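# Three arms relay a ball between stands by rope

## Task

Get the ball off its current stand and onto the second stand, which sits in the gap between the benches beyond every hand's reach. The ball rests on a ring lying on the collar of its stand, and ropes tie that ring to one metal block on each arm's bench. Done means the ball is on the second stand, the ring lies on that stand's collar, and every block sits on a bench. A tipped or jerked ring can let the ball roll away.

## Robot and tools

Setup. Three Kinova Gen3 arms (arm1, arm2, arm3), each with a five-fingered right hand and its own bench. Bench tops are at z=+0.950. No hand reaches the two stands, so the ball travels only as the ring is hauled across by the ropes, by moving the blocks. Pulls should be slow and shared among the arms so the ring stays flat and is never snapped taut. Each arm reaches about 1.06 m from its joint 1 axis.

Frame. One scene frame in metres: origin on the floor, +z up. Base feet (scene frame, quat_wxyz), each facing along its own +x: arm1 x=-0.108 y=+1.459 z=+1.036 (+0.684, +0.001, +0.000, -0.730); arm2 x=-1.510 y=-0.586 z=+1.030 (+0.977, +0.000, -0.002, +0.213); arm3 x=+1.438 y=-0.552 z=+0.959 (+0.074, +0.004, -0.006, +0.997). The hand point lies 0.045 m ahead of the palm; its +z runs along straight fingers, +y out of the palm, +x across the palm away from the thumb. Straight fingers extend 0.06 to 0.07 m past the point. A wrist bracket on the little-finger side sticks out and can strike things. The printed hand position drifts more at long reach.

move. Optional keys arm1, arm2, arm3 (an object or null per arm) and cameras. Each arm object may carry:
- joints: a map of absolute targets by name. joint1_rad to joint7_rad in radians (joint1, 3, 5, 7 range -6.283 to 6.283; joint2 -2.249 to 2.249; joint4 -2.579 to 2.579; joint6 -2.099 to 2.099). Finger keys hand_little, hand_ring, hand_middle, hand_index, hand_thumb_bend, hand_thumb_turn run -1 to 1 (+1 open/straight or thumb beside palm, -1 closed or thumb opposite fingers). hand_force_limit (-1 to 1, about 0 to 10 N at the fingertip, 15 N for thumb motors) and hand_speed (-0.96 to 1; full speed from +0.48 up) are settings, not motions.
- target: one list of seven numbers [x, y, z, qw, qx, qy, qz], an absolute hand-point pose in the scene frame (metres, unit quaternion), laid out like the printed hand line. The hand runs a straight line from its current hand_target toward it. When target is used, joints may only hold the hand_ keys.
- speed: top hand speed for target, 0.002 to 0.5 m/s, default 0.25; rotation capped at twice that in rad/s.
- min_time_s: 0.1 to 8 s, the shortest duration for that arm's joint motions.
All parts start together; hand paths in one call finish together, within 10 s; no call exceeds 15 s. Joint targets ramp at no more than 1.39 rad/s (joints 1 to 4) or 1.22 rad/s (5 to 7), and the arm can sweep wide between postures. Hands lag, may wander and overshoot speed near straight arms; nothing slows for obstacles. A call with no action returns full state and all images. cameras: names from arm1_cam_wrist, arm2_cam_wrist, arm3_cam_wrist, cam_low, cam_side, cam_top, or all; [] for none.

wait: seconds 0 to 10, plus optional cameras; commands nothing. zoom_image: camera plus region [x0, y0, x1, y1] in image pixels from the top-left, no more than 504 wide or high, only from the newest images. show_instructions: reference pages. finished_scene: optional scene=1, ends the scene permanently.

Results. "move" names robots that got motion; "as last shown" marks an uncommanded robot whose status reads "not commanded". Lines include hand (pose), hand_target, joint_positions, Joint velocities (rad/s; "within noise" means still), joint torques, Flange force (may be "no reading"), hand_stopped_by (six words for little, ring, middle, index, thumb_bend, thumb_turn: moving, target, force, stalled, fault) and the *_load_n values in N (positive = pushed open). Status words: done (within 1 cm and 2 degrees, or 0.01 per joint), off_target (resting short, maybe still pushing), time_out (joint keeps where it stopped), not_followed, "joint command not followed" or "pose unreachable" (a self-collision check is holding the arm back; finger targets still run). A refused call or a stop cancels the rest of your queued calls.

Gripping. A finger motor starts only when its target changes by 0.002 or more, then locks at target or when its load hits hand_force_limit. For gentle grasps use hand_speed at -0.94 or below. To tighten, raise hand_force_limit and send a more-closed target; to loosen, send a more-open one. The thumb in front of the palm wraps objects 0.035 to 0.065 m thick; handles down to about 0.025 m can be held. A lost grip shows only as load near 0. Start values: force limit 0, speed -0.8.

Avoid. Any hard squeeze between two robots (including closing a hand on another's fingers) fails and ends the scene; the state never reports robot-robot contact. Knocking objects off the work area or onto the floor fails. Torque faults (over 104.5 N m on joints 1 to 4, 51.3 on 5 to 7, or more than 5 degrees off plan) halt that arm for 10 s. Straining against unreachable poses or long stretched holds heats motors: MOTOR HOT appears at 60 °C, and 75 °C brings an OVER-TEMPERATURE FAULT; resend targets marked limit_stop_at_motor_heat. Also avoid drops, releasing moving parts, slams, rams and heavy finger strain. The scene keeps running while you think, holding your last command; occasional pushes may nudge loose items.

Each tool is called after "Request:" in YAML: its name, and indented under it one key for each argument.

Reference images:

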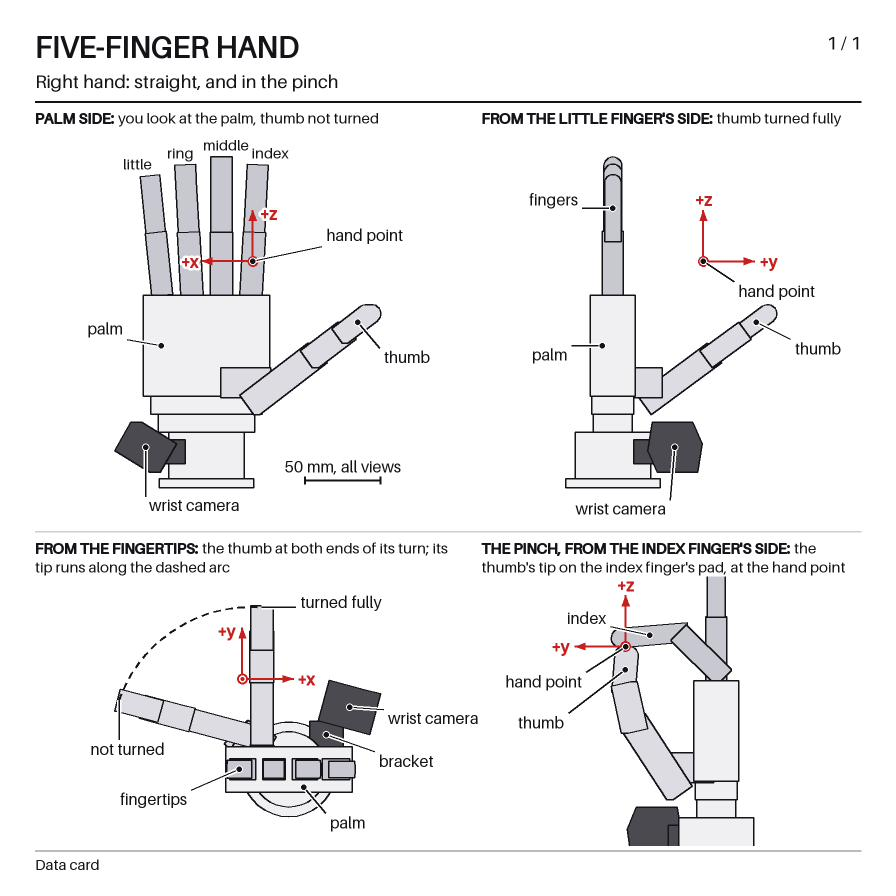

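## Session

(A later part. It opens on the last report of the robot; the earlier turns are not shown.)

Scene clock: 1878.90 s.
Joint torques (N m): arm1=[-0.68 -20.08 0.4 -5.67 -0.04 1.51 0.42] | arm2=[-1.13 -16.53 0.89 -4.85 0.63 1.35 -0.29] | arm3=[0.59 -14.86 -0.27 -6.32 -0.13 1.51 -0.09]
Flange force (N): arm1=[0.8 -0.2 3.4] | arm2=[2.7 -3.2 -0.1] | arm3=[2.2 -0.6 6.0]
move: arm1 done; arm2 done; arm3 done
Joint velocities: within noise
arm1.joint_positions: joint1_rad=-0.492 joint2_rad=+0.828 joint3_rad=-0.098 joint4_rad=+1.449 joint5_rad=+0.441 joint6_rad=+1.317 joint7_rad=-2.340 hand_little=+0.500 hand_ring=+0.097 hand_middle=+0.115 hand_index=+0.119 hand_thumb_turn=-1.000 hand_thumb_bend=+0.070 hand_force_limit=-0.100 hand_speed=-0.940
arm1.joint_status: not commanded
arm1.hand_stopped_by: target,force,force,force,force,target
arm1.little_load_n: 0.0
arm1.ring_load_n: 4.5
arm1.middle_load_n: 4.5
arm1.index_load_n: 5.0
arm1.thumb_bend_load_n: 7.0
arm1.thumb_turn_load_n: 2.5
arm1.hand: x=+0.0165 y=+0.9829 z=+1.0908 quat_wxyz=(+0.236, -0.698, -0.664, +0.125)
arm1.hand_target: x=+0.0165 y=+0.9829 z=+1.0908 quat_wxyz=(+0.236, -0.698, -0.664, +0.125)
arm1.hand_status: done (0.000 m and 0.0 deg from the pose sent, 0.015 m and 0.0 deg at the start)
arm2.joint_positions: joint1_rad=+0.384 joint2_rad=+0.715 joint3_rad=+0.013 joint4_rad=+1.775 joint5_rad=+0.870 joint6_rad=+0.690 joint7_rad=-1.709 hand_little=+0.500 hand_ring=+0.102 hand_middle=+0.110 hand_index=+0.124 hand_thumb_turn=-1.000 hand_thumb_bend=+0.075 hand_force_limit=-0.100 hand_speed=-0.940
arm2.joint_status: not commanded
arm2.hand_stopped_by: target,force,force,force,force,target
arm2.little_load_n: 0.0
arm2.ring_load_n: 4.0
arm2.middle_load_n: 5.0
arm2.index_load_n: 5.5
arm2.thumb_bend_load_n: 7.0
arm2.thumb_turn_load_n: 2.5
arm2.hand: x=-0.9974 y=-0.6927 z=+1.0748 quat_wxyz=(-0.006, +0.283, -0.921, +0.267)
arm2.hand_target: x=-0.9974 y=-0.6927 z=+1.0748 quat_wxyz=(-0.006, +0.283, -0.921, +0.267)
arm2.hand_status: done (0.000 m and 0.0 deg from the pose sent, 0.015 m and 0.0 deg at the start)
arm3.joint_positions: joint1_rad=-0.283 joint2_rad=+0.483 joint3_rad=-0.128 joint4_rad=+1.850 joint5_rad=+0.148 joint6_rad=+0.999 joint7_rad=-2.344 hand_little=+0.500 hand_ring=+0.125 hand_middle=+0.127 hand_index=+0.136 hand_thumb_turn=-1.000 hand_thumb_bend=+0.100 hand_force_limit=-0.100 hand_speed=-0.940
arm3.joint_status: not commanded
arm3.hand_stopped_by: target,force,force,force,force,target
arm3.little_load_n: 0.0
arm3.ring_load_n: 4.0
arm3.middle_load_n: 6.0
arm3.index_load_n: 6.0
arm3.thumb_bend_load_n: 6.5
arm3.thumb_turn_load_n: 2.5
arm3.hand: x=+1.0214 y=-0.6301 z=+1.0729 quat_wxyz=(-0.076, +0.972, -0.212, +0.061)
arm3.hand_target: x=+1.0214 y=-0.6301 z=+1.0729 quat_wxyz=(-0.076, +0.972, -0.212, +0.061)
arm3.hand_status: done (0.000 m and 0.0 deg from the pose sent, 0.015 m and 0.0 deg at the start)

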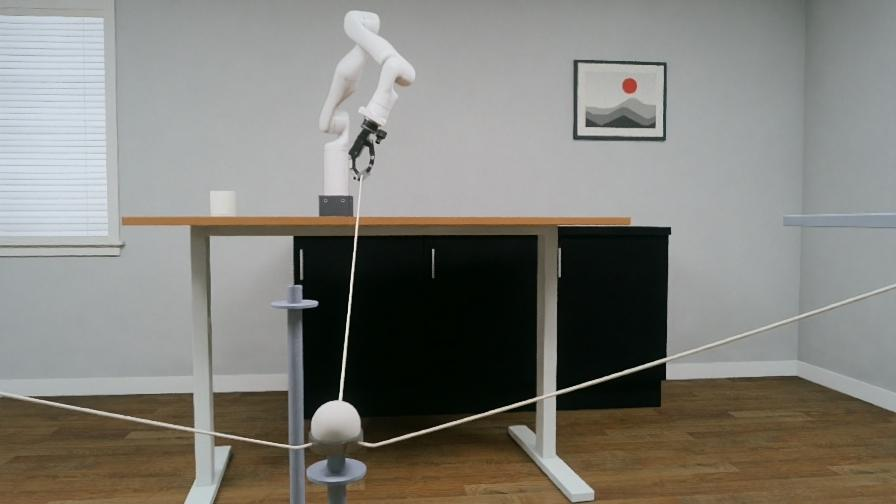

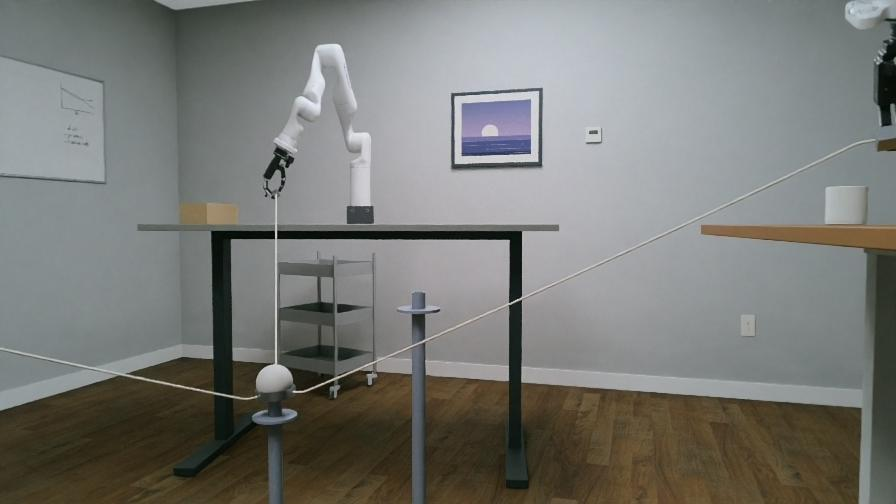

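Request:
move:
  arm1: {"target": [0.0165, 0.9759, 1.0908, 0.2359, -0.6983, -0.6643, 0.1247], "speed": 0.008}
  arm2: {"target": [-0.9923, -0.6895, 1.0748, -0.0064, 0.283, -0.9213, 0.2668], "speed": 0.008}
  arm3: {"target": [1.0161, -0.6273, 1.0729, 0.0756, -0.9724, 0.2117, -0.0612], "speed": 0.008}
  cameras: ["cam_low", "cam_side"]

Request:
zoom_image:
  camera: "cam_low"
  region: [286, 384, 386, 484]

Request:
zoom_image:
  camera: "cam_side"
  region: [225, 340, 325, 440]

Scene clock: 1901.73 s.
Joint torques (N m): arm1=[-0.7 -20.31 0.43 -5.81 0.02 1.49 0.43] | arm2=[-1.12 -16.72 0.85 -4.91 0.62 1.32 -0.28] | arm3=[0.62 -15.12 -0.32 -6.37 -0.12 1.53 -0.07]
Flange force (N): arm1=[1.0 -0.3 3.5] | arm2=[2.7 -3.1 -0.1] | arm3=[2.3 -0.5 6.2]
move: arm1 done; arm2 done; arm3 done
Joint velocities: within noise
arm1.joint_positions: joint1_rad=-0.488 joint2_rad=+0.839 joint3_rad=-0.096 joint4_rad=+1.423 joint5_rad=+0.442 joint6_rad=+1.328 joint7_rad=-2.329 hand_little=+0.500 hand_ring=+0.097 hand_middle=+0.115 hand_index=+0.119 hand_thumb_turn=-1.000 hand_thumb_bend=+0.070 hand_force_limit=-0.100 hand_speed=-0.940
arm1.joint_status: not commanded
arm1.hand_stopped_by: target,force,force,force,force,target
arm1.little_load_n: 0.0
arm1.ring_load_n: 4.5
arm1.middle_load_n: 4.5
arm1.index_load_n: 5.0
arm1.thumb_bend_load_n: 7.0
arm1.thumb_turn_load_n: 2.5
arm1.hand: x=+0.0165 y=+0.9759 z=+1.0908 quat_wxyz=(+0.236, -0.698, -0.664, +0.125)
arm1.hand_target: x=+0.0165 y=+0.9759 z=+1.0908 quat_wxyz=(+0.236, -0.698, -0.664, +0.125)
arm1.hand_status: done (0.000 m and 0.0 deg from the pose sent, 0.007 m and 0.0 deg at the start)
arm2.joint_positions: joint1_rad=+0.381 joint2_rad=+0.723 joint3_rad=+0.008 joint4_rad=+1.756 joint5_rad=+0.862 joint6_rad=+0.702 joint7_rad=-1.703 hand_little=+0.500 hand_ring=+0.102 hand_middle=+0.110 hand_index=+0.124 hand_thumb_turn=-1.000 hand_thumb_bend=+0.075 hand_force_limit=-0.100 hand_speed=-0.940
arm2.joint_status: not commanded
arm2.hand_stopped_by: target,force,force,force,force,target
arm2.little_load_n: 0.0
arm2.ring_load_n: 4.0
arm2.middle_load_n: 5.0
arm2.index_load_n: 5.5
arm2.thumb_bend_load_n: 7.0
arm2.thumb_turn_load_n: 2.5
arm2.hand: x=-0.9923 y=-0.6895 z=+1.0748 quat_wxyz=(-0.006, +0.283, -0.921, +0.267)
arm2.hand_target: x=-0.9923 y=-0.6895 z=+1.0748 quat_wxyz=(-0.006, +0.283, -0.921, +0.267)
arm2.hand_status: done (0.000 m and 0.0 deg from the pose sent, 0.006 m and 0.0 deg at the start)
arm3.joint_positions: joint1_rad=-0.276 joint2_rad=+0.492 joint3_rad=-0.125 joint4_rad=+1.834 joint5_rad=+0.150 joint6_rad=+1.006 joint7_rad=-2.335 hand_little=+0.500 hand_ring=+0.125 hand_middle=+0.127 hand_index=+0.136 hand_thumb_turn=-1.000 hand_thumb_bend=+0.100 hand_force_limit=-0.100 hand_speed=-0.940
arm3.joint_status: not commanded
arm3.hand_stopped_by: target,force,force,force,force,target
arm3.little_load_n: 0.0
arm3.ring_load_n: 4.5
arm3.middle_load_n: 6.0
arm3.index_load_n: 6.0
arm3.thumb_bend_load_n: 6.5
arm3.thumb_turn_load_n: 2.5
arm3.hand: x=+1.0161 y=-0.6273 z=+1.0729 quat_wxyz=(-0.076, +0.972, -0.212, +0.061)
arm3.hand_target: x=+1.0161 y=-0.6273 z=+1.0729 quat_wxyz=(-0.076, +0.972, -0.212, +0.061)
arm3.hand_status: done (0.000 m and 0.0 deg from the pose sent, 0.006 m and 0.0 deg at the start)

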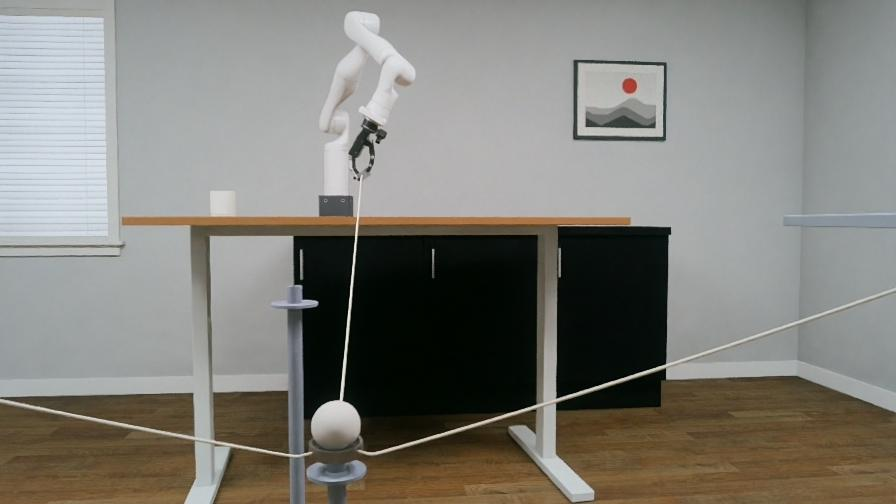

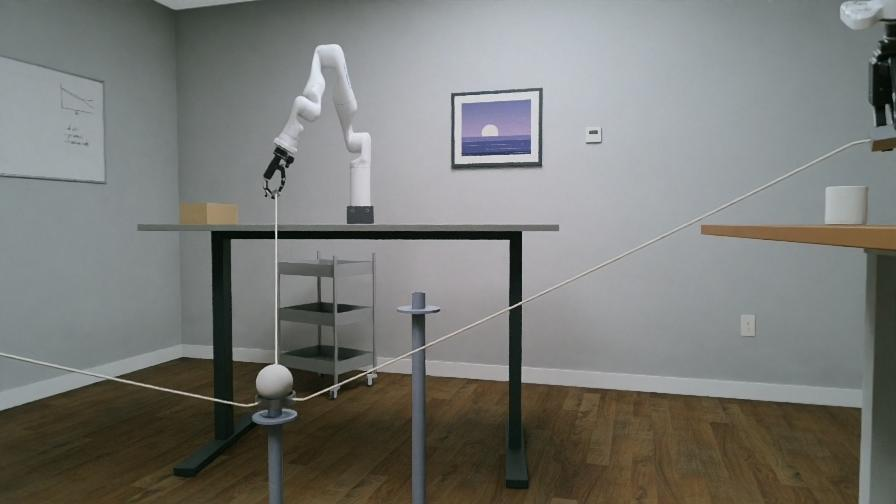

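Scaled by 5.040 from the camera's image (finer frame: 1280x720).

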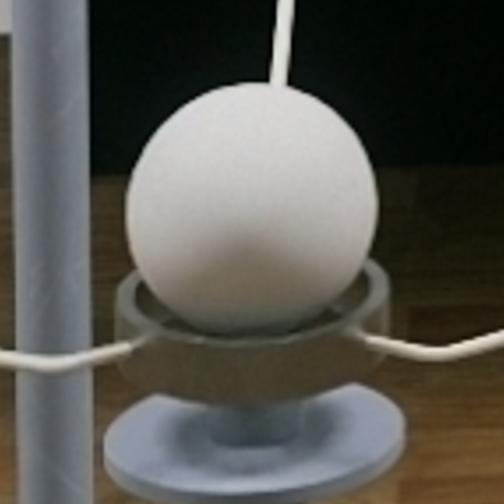

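Scaled by 5.040 from the camera's image (finer frame: 1280x720).

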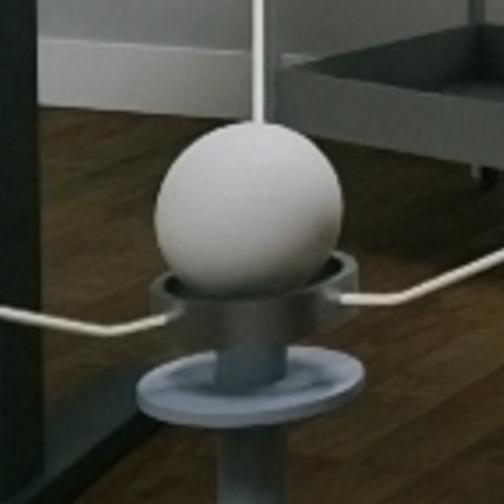

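Request:
move:
  arm1: {"target": [0.0165, 0.9674, 1.0908, 0.2359, -0.6983, -0.6643, 0.1247], "speed": 0.008}
  arm2: {"target": [-0.9872, -0.6863, 1.0748, -0.0064, 0.283, -0.9213, 0.2668], "speed": 0.008}
  arm3: {"target": [1.0108, -0.6245, 1.0729, 0.0756, -0.9724, 0.2117, -0.0612], "speed": 0.008}
  cameras: ["cam_low", "cam_side"]

Request:
zoom_image:
  camera: "cam_low"
  region: [286, 384, 386, 484]

Request:
zoom_image:
  camera: "cam_side"
  region: [225, 340, 325, 440]

Scene clock: 1916.07 s.
Joint torques (N m): arm1=[-0.69 -20.68 0.48 -5.97 0.02 1.43 0.42] | arm2=[-1.15 -16.92 0.82 -5.03 0.67 1.26 -0.3] | arm3=[0.63 -15.27 -0.29 -6.43 -0.13 1.54 -0.07]
Flange force (N): arm1=[1.0 -0.2 3.5] | arm2=[2.7 -3.2 -0.1] | arm3=[2.4 -0.5 6.2]
move: arm1 done; arm2 done; arm3 done
Joint velocities: within noise
arm1.joint_positions: joint1_rad=-0.483 joint2_rad=+0.854 joint3_rad=-0.094 joint4_rad=+1.390 joint5_rad=+0.443 joint6_rad=+1.343 joint7_rad=-2.315 hand_little=+0.500 hand_ring=+0.097 hand_middle=+0.115 hand_index=+0.119 hand_thumb_turn=-1.000 hand_thumb_bend=+0.070 hand_force_limit=-0.100 hand_speed=-0.940
arm1.joint_status: not commanded
arm1.hand_stopped_by: target,force,force,force,force,target
arm1.little_load_n: 0.0
arm1.ring_load_n: 4.5
arm1.middle_load_n: 4.5
arm1.index_load_n: 5.0
arm1.thumb_bend_load_n: 7.0
arm1.thumb_turn_load_n: 2.0
arm1.hand: x=+0.0165 y=+0.9674 z=+1.0908 quat_wxyz=(+0.236, -0.698, -0.664, +0.125)
arm1.hand_target: x=+0.0165 y=+0.9674 z=+1.0908 quat_wxyz=(+0.236, -0.698, -0.664, +0.125)
arm1.hand_status: done (0.000 m and 0.0 deg from the pose sent, 0.008 m and 0.0 deg at the start)
arm2.joint_positions: joint1_rad=+0.378 joint2_rad=+0.730 joint3_rad=+0.003 joint4_rad=+1.738 joint5_rad=+0.854 joint6_rad=+0.715 joint7_rad=-1.697 hand_little=+0.500 hand_ring=+0.102 hand_middle=+0.110 hand_index=+0.124 hand_thumb_turn=-1.000 hand_thumb_bend=+0.075 hand_force_limit=-0.100 hand_speed=-0.940
arm2.joint_status: not commanded
arm2.hand_stopped_by: target,force,force,force,force,target
arm2.little_load_n: 0.0
arm2.ring_load_n: 4.0
arm2.middle_load_n: 5.0
arm2.index_load_n: 6.0
arm2.thumb_bend_load_n: 7.0
arm2.thumb_turn_load_n: 3.0
arm2.hand: x=-0.9872 y=-0.6863 z=+1.0748 quat_wxyz=(-0.006, +0.283, -0.921, +0.267)
arm2.hand_target: x=-0.9872 y=-0.6863 z=+1.0748 quat_wxyz=(-0.006, +0.283, -0.921, +0.267)
arm2.hand_status: done (0.000 m and 0.0 deg from the pose sent, 0.006 m and 0.0 deg at the start)
arm3.joint_positions: joint1_rad=-0.269 joint2_rad=+0.500 joint3_rad=-0.123 joint4_rad=+1.818 joint5_rad=+0.151 joint6_rad=+1.012 joint7_rad=-2.325 hand_little=+0.500 hand_ring=+0.125 hand_middle=+0.127 hand_index=+0.136 hand_thumb_turn=-1.000 hand_thumb_bend=+0.100 hand_force_limit=-0.100 hand_speed=-0.940
arm3.joint_status: not commanded
arm3.hand_stopped_by: target,force,force,force,force,target
arm3.little_load_n: 0.0
arm3.ring_load_n: 4.5
arm3.middle_load_n: 6.0
arm3.index_load_n: 6.0
arm3.thumb_bend_load_n: 6.5
arm3.thumb_turn_load_n: 2.0
arm3.hand: x=+1.0108 y=-0.6245 z=+1.0729 quat_wxyz=(-0.076, +0.972, -0.212, +0.061)
arm3.hand_target: x=+1.0108 y=-0.6245 z=+1.0729 quat_wxyz=(-0.076, +0.972, -0.212, +0.061)
arm3.hand_status: done (0.000 m and 0.0 deg from the pose sent, 0.006 m and 0.0 deg at the start)

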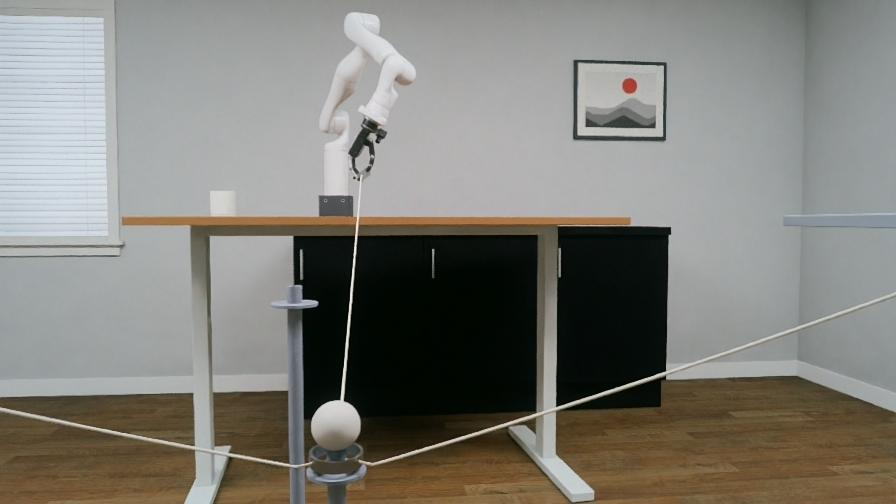

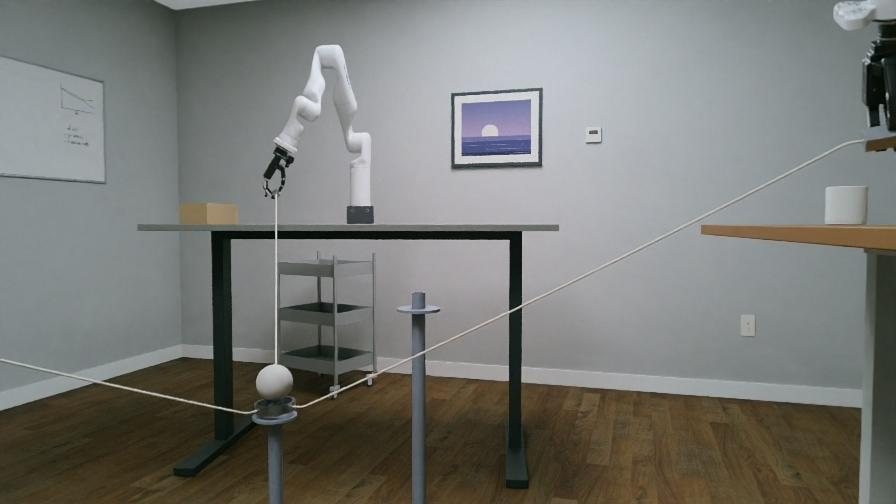

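Scaled by 5.040 from the camera's image (finer frame: 1280x720).

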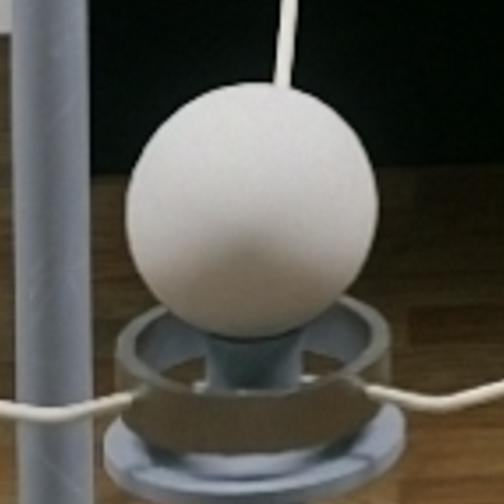

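Scaled by 5.040 from the camera's image (finer frame: 1280x720).

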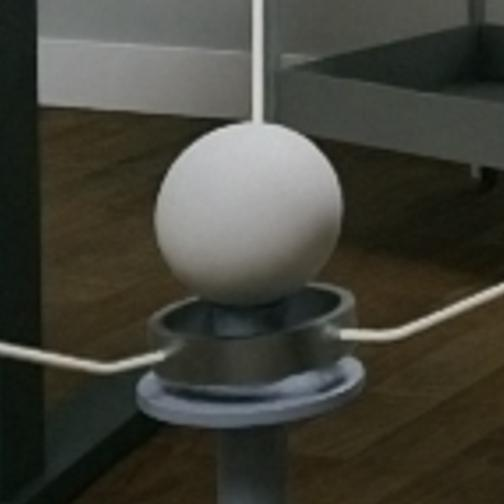

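Request:
move:
  arm1: {"target": [0.0165, 0.9604, 1.0908, 0.2359, -0.6983, -0.6643, 0.1247], "speed": 0.008}
  arm2: {"target": [-0.983, -0.6837, 1.0748, -0.0064, 0.283, -0.9213, 0.2668], "speed": 0.008}
  arm3: {"target": [1.0064, -0.6222, 1.0729, 0.0756, -0.9724, 0.2117, -0.0612], "speed": 0.008}
  cameras: ["cam_low", "cam_side"]

Request:
zoom_image:
  camera: "cam_low"
  region: [286, 384, 386, 484]

Request:
zoom_image:
  camera: "cam_side"
  region: [225, 340, 325, 440]

Scene clock: 1930.80 s.
Joint torques (N m): arm1=[-0.56 -20.9 0.58 -6.31 0.21 1.24 0.38] | arm2=[-1.38 -17.05 0.58 -5.32 0.64 1.1 -0.32] | arm3=[0.78 -15.43 -0.12 -6.58 0 1.37 -0.08]
Flange force (N): arm1=[1.9 -0.3 3.3] | arm2=[3.5 -3.1 -0.2] | arm3=[2.8 -0.3 5.7]
move: arm1 done; arm2 done; arm3 done
Joint velocities: within noise
arm1.joint_positions: joint1_rad=-0.479 joint2_rad=+0.866 joint3_rad=-0.093 joint4_rad=+1.362 joint5_rad=+0.444 joint6_rad=+1.356 joint7_rad=-2.304 hand_little=+0.500 hand_ring=+0.097 hand_middle=+0.115 hand_index=+0.119 hand_thumb_turn=-1.000 hand_thumb_bend=+0.070 hand_force_limit=-0.100 hand_speed=-0.940
arm1.joint_status: not commanded
arm1.hand_stopped_by: target,force,force,force,force,target
arm1.little_load_n: 0.0
arm1.ring_load_n: 4.5
arm1.middle_load_n: 4.5
arm1.index_load_n: 5.5
arm1.thumb_bend_load_n: 6.5
arm1.thumb_turn_load_n: 2.5
arm1.hand: x=+0.0165 y=+0.9604 z=+1.0908 quat_wxyz=(+0.236, -0.698, -0.664, +0.125)
arm1.hand_target: x=+0.0165 y=+0.9604 z=+1.0908 quat_wxyz=(+0.236, -0.698, -0.664, +0.125)
arm1.hand_status: done (0.000 m and 0.0 deg from the pose sent, 0.007 m and 0.0 deg at the start)
arm2.joint_positions: joint1_rad=+0.376 joint2_rad=+0.737 joint3_rad=-0.001 joint4_rad=+1.722 joint5_rad=+0.848 joint6_rad=+0.725 joint7_rad=-1.691 hand_little=+0.500 hand_ring=+0.102 hand_middle=+0.110 hand_index=+0.124 hand_thumb_turn=-1.000 hand_thumb_bend=+0.075 hand_force_limit=-0.100 hand_speed=-0.940
arm2.joint_status: not commanded
arm2.hand_stopped_by: target,force,force,force,force,target
arm2.little_load_n: 0.0
arm2.ring_load_n: 4.0
arm2.middle_load_n: 4.5
arm2.index_load_n: 5.5
arm2.thumb_bend_load_n: 7.0
arm2.thumb_turn_load_n: 2.5
arm2.hand: x=-0.9830 y=-0.6837 z=+1.0748 quat_wxyz=(-0.006, +0.283, -0.921, +0.267)
arm2.hand_target: x=-0.9830 y=-0.6837 z=+1.0748 quat_wxyz=(-0.006, +0.283, -0.921, +0.267)
arm2.hand_status: done (0.000 m and 0.0 deg from the pose sent, 0.005 m and 0.0 deg at the start)
arm3.joint_positions: joint1_rad=-0.264 joint2_rad=+0.508 joint3_rad=-0.121 joint4_rad=+1.805 joint5_rad=+0.152 joint6_rad=+1.018 joint7_rad=-2.318 hand_little=+0.500 hand_ring=+0.125 hand_middle=+0.127 hand_index=+0.136 hand_thumb_turn=-1.000 hand_thumb_bend=+0.100 hand_force_limit=-0.100 hand_speed=-0.940
arm3.joint_status: not commanded
arm3.hand_stopped_by: target,force,force,force,force,target
arm3.little_load_n: 0.0
arm3.ring_load_n: 4.5
arm3.middle_load_n: 5.5
arm3.index_load_n: 6.0
arm3.thumb_bend_load_n: 6.5
arm3.thumb_turn_load_n: 2.5
arm3.hand: x=+1.0064 y=-0.6222 z=+1.0729 quat_wxyz=(-0.076, +0.972, -0.212, +0.061)
arm3.hand_target: x=+1.0064 y=-0.6222 z=+1.0729 quat_wxyz=(-0.076, +0.972, -0.212, +0.061)
arm3.hand_status: done (0.000 m and 0.0 deg from the pose sent, 0.005 m and 0.0 deg at the start)

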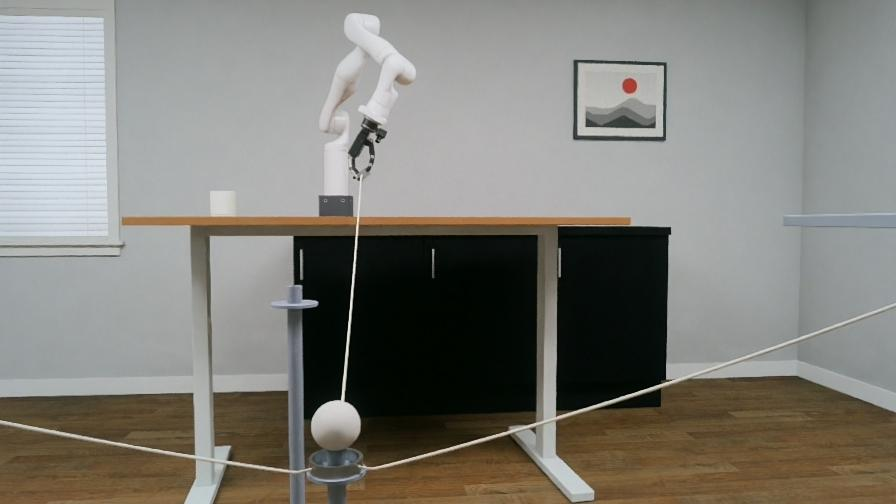

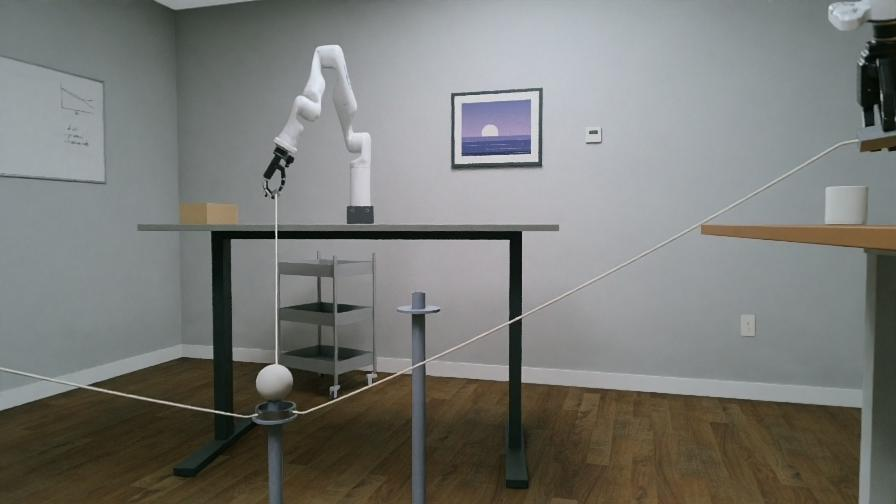

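Scaled by 5.040 from the camera's image (finer frame: 1280x720).

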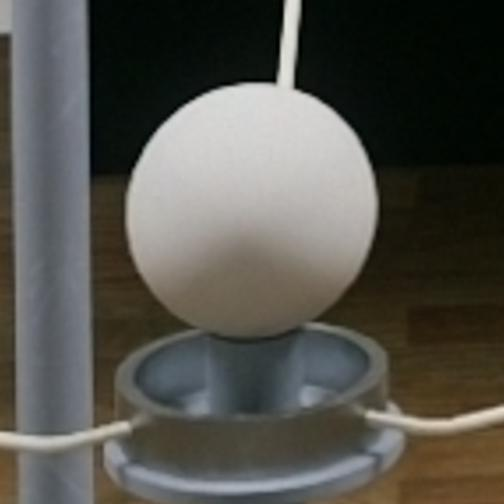

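Scaled by 5.040 from the camera's image (finer frame: 1280x720).

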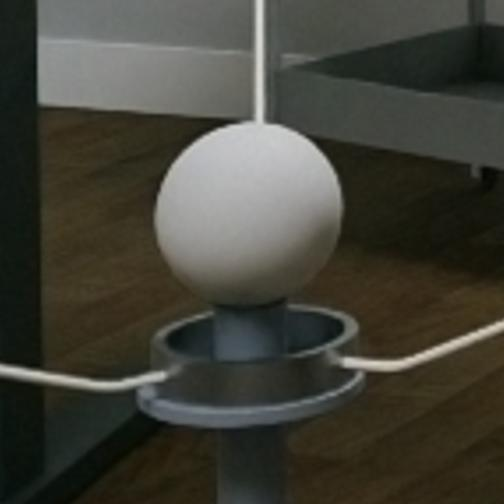

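Request:
move:
  arm1: {"target": [-0.0028, 0.9304, 1.0704, 0.3052, -0.6401, -0.6522, 0.2679], "speed": 0.06}
  arm2: {"target": [-0.9487, -0.6255, 1.0624, -0.0355, 0.1934, -0.8906, 0.41], "speed": 0.06}
  arm3: {"target": [0.9454, -0.5261, 1.0615, 0.318, -0.9316, 0.1636, -0.0668], "speed": 0.06}
  cameras: ["cam_low", "cam_side", "cam_top"]

Request:
zoom_image:
  camera: "cam_low"
  region: [286, 384, 386, 484]

Request:
zoom_image:
  camera: "cam_side"
  region: [225, 340, 325, 440]

Scene clock: 2040.97 s.
Joint torques (N m): arm1=[-0.54 -22.02 2.02 -5.93 0.86 1.55 0.34] | arm2=[-1.57 -17.67 2.37 -4.38 0.98 1.85 -0.37] | arm3=[0.99 -19.32 1.65 -6.49 1.08 2.12 -0.19]
Flange force (N): arm1=[2.9 -0.2 3.2] | arm2=[1.5 -4.6 1.0] | arm3=[3.8 0.7 4.8]
move: arm1 done; arm2 done; arm3 done
Joint velocities: within noise
arm1.joint_positions: joint1_rad=-0.653 joint2_rad=+1.023 joint3_rad=+0.021 joint4_rad=+1.269 joint5_rad=+0.633 joint6_rad=+1.451 joint7_rad=-2.402 hand_little=+0.500 hand_ring=+0.097 hand_middle=+0.115 hand_index=+0.119 hand_thumb_turn=-1.000 hand_thumb_bend=+0.070 hand_force_limit=-0.100 hand_speed=-0.940
arm1.joint_status: not commanded
arm1.hand_stopped_by: target,force,force,force,force,target
arm1.little_load_n: 0.0
arm1.ring_load_n: 4.5
arm1.middle_load_n: 4.5
arm1.index_load_n: 5.5
arm1.thumb_bend_load_n: 7.0
arm1.thumb_turn_load_n: 2.0
arm1.hand: x=-0.0028 y=+0.9304 z=+1.0704 quat_wxyz=(+0.305, -0.640, -0.652, +0.268)
arm1.hand_target: x=-0.0028 y=+0.9304 z=+1.0704 quat_wxyz=(+0.305, -0.640, -0.652, +0.268)
arm1.hand_status: done (0.000 m and 0.0 deg from the pose sent, 0.041 m and 19.5 deg at the start)
arm2.joint_positions: joint1_rad=-0.020 joint2_rad=+0.896 joint3_rad=+0.177 joint4_rad=+1.664 joint5_rad=+0.968 joint6_rad=+0.911 joint7_rad=-2.221 hand_little=+0.500 hand_ring=+0.102 hand_middle=+0.110 hand_index=+0.124 hand_thumb_turn=-1.000 hand_thumb_bend=+0.075 hand_force_limit=-0.100 hand_speed=-0.940
arm2.joint_status: not commanded
arm2.hand_stopped_by: target,force,force,force,force,target
arm2.little_load_n: 0.0
arm2.ring_load_n: 4.0
arm2.middle_load_n: 5.0
arm2.index_load_n: 5.5
arm2.thumb_bend_load_n: 7.5
arm2.thumb_turn_load_n: 2.5
arm2.hand: x=-0.9487 y=-0.6255 z=+1.0624 quat_wxyz=(-0.036, +0.193, -0.891, +0.410)
arm2.hand_target: x=-0.9487 y=-0.6255 z=+1.0624 quat_wxyz=(-0.036, +0.193, -0.891, +0.410)
arm2.hand_status: done (0.000 m and 0.0 deg from the pose sent, 0.069 m and 20.0 deg at the start)
arm3.joint_positions: joint1_rad=-0.443 joint2_rad=+0.766 joint3_rad=+0.045 joint4_rad=+1.481 joint5_rad=+0.485 joint6_rad=+1.352 joint7_rad=-2.390 hand_little=+0.500 hand_ring=+0.125 hand_middle=+0.127 hand_index=+0.136 hand_thumb_turn=-1.000 hand_thumb_bend=+0.100 hand_force_limit=-0.100 hand_speed=-0.940
arm3.joint_status: not commanded
arm3.hand_stopped_by: target,force,force,force,force,target
arm3.little_load_n: 0.0
arm3.ring_load_n: 5.0
arm3.middle_load_n: 6.0
arm3.index_load_n: 5.0
arm3.thumb_bend_load_n: 6.5
arm3.thumb_turn_load_n: 2.0
arm3.hand: x=+0.9454 y=-0.5261 z=+1.0615 quat_wxyz=(-0.318, +0.931, -0.164, +0.067)
arm3.hand_target: x=+0.9454 y=-0.5261 z=+1.0615 quat_wxyz=(-0.318, +0.931, -0.164, +0.067)
arm3.hand_status: done (0.000 m and 0.0 deg from the pose sent, 0.114 m and 28.8 deg at the start)

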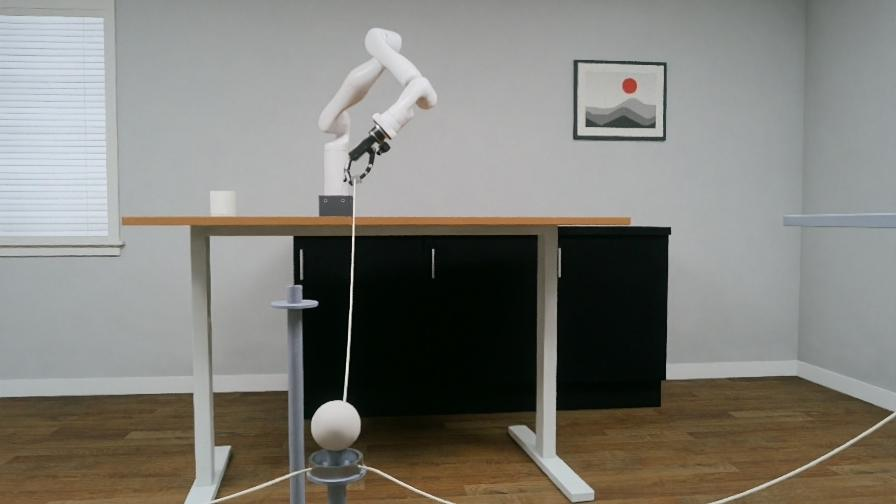

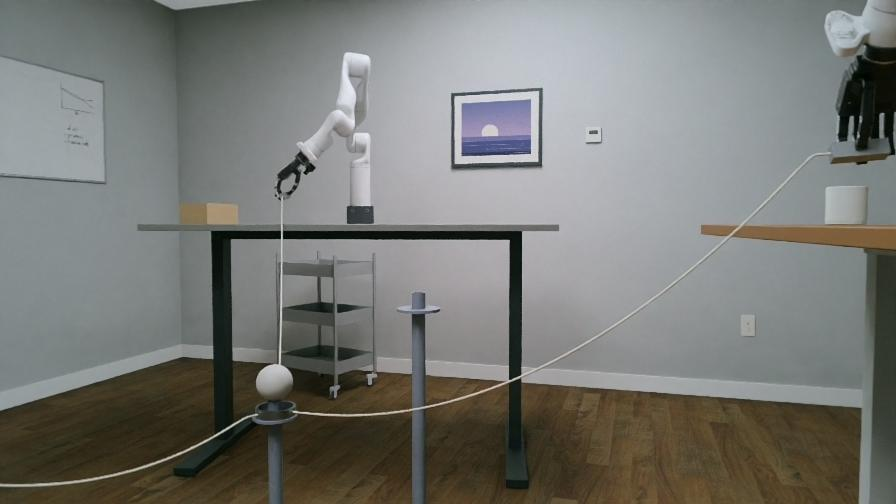

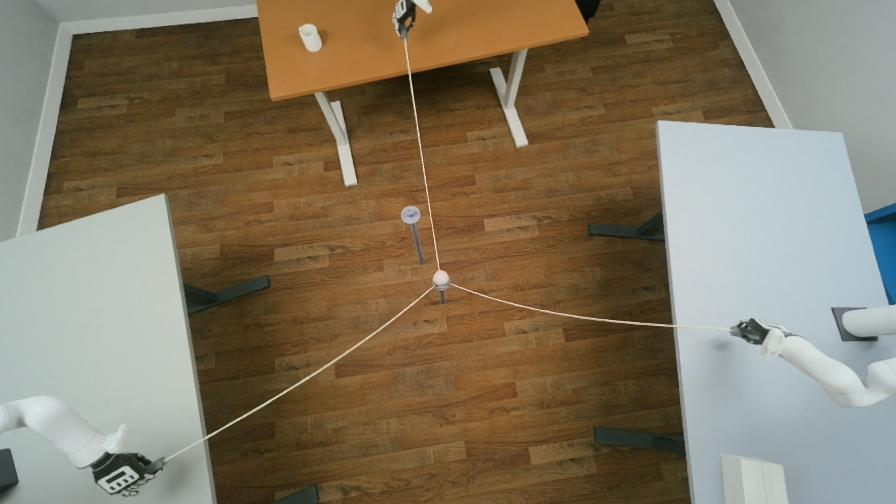

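Scaled by 5.040 from the camera's image (finer frame: 1280x720).

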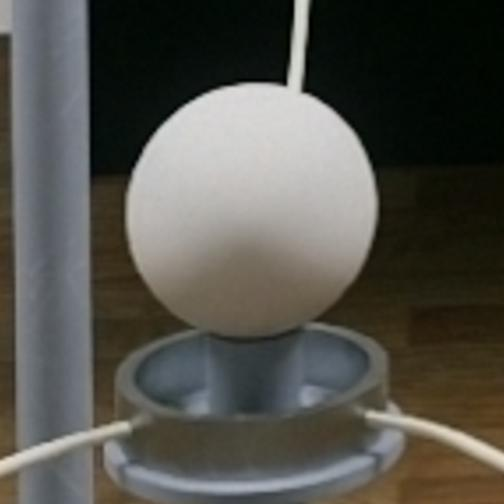

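Scaled by 5.040 from the camera's image (finer frame: 1280x720).

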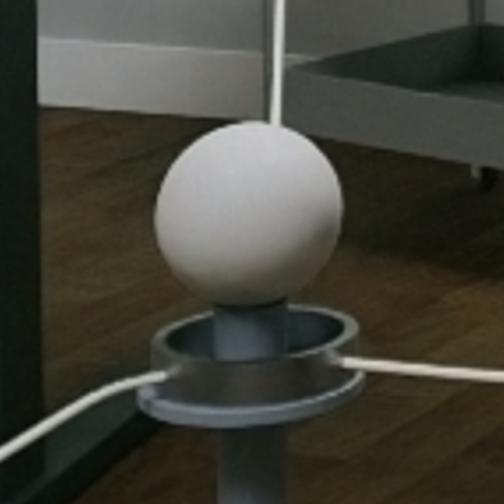

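Request:
move:
  arm1: {"target": [-0.022, 0.9004, 1.04, 0.3658, -0.5634, -0.6213, 0.4034], "speed": 0.06}
  arm2: {"target": [-0.9144, -0.5673, 1.04, -0.0636, 0.0979, -0.833, 0.5409], "speed": 0.06}
  arm3: {"target": [0.8843, -0.43, 1.04, 0.5403, -0.8321, 0.1051, -0.0682], "speed": 0.06}
  cameras: ["cam_low", "cam_top", "cam_side"]

Scene clock: 2055.63 s.
Joint torques (N m): arm1=[-0.51 -22.88 3.51 -5.04 1.19 1.99 0.34] | arm2=[-1.56 -19.92 3.87 -3.66 1.4 2.38 -0.4] | arm3=[1.1 -22.46 3.82 -5.84 1.78 2.67 -0.22]
Flange force (N): arm1=[3.3 0.0 2.9] | arm2=[-0.4 -3.9 2.0] | arm3=[5.0 1.1 3.5]
move: arm1 done; arm2 done; arm3 done
Joint velocities: within noise
arm1.joint_positions: joint1_rad=-0.780 joint2_rad=+1.246 joint3_rad=+0.133 joint4_rad=+1.158 joint5_rad=+0.790 joint6_rad=+1.537 joint7_rad=-2.478 hand_little=+0.500 hand_ring=+0.097 hand_middle=+0.115 hand_index=+0.119 hand_thumb_turn=-1.000 hand_thumb_bend=+0.070 hand_force_limit=-0.100 hand_speed=-0.940
arm1.joint_status: not commanded
arm1.hand_stopped_by: target,force,force,force,force,target
arm1.little_load_n: 0.0
arm1.ring_load_n: 4.5
arm1.middle_load_n: 4.5
arm1.index_load_n: 5.0
arm1.thumb_bend_load_n: 7.0
arm1.thumb_turn_load_n: 2.0
arm1.hand: x=-0.0220 y=+0.9004 z=+1.0400 quat_wxyz=(+0.366, -0.563, -0.621, +0.403)
arm1.hand_target: x=-0.0220 y=+0.9004 z=+1.0400 quat_wxyz=(+0.366, -0.563, -0.621, +0.403)
arm1.hand_status: done (0.000 m and 0.0 deg from the pose sent, 0.047 m and 19.5 deg at the start)
arm2.joint_positions: joint1_rad=-0.245 joint2_rad=+1.194 joint3_rad=+0.254 joint4_rad=+1.344 joint5_rad=+0.891 joint6_rad=+1.259 joint7_rad=-2.445 hand_little=+0.500 hand_ring=+0.102 hand_middle=+0.110 hand_index=+0.124 hand_thumb_turn=-1.000 hand_thumb_bend=+0.075 hand_force_limit=-0.100 hand_speed=-0.940
arm2.joint_status: not commanded
arm2.hand_stopped_by: target,force,force,force,force,target
arm2.little_load_n: 0.0
arm2.ring_load_n: 4.5
arm2.middle_load_n: 4.5
arm2.index_load_n: 5.0
arm2.thumb_bend_load_n: 7.5
arm2.thumb_turn_load_n: 2.5
arm2.hand: x=-0.9144 y=-0.5673 z=+1.0400 quat_wxyz=(-0.064, +0.098, -0.833, +0.541)
arm2.hand_target: x=-0.9144 y=-0.5673 z=+1.0400 quat_wxyz=(-0.064, +0.098, -0.833, +0.541)
arm2.hand_status: done (0.000 m and 0.0 deg from the pose sent, 0.071 m and 20.0 deg at the start)
arm3.joint_positions: joint1_rad=-0.526 joint2_rad=+1.115 joint3_rad=+0.209 joint4_rad=+1.205 joint5_rad=+0.759 joint6_rad=+1.542 joint7_rad=-2.358 hand_little=+0.500 hand_ring=+0.125 hand_middle=+0.127 hand_index=+0.136 hand_thumb_turn=-1.000 hand_thumb_bend=+0.100 hand_force_limit=-0.100 hand_speed=-0.940
arm3.joint_status: not commanded
arm3.hand_stopped_by: target,force,force,force,force,target
arm3.little_load_n: 0.0
arm3.ring_load_n: 4.5
arm3.middle_load_n: 5.5
arm3.index_load_n: 5.0
arm3.thumb_bend_load_n: 7.0
arm3.thumb_turn_load_n: 2.0
arm3.hand: x=+0.8843 y=-0.4300 z=+1.0400 quat_wxyz=(-0.540, +0.832, -0.105, +0.068)
arm3.hand_target: x=+0.8843 y=-0.4300 z=+1.0400 quat_wxyz=(-0.540, +0.832, -0.105, +0.068)
arm3.hand_status: done (0.000 m and 0.0 deg from the pose sent, 0.116 m and 28.8 deg at the start)
pictures: cam_low, cam_side, cam_top

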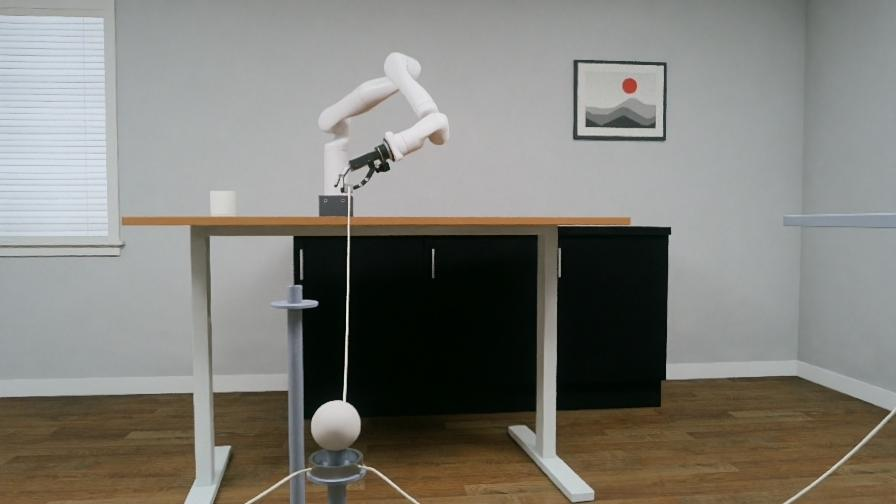

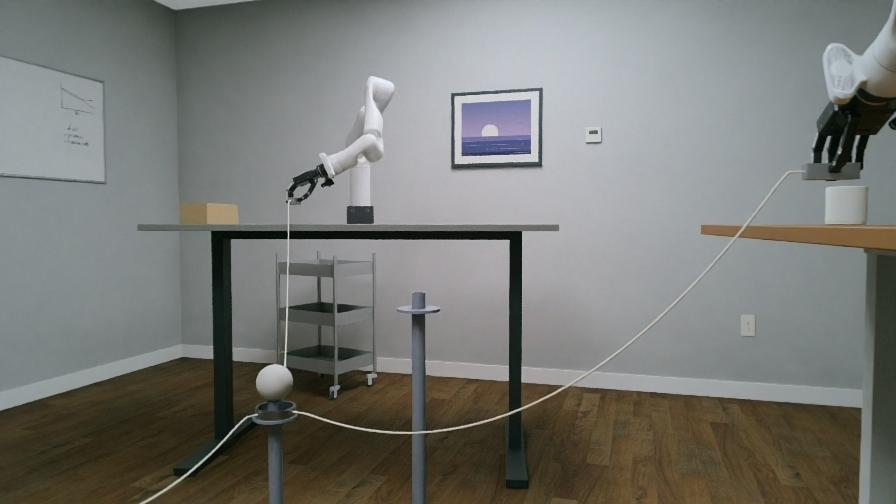

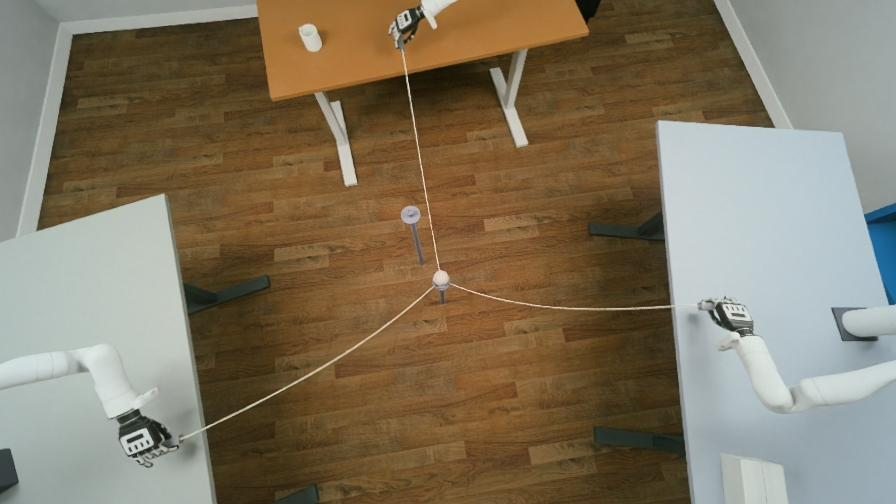

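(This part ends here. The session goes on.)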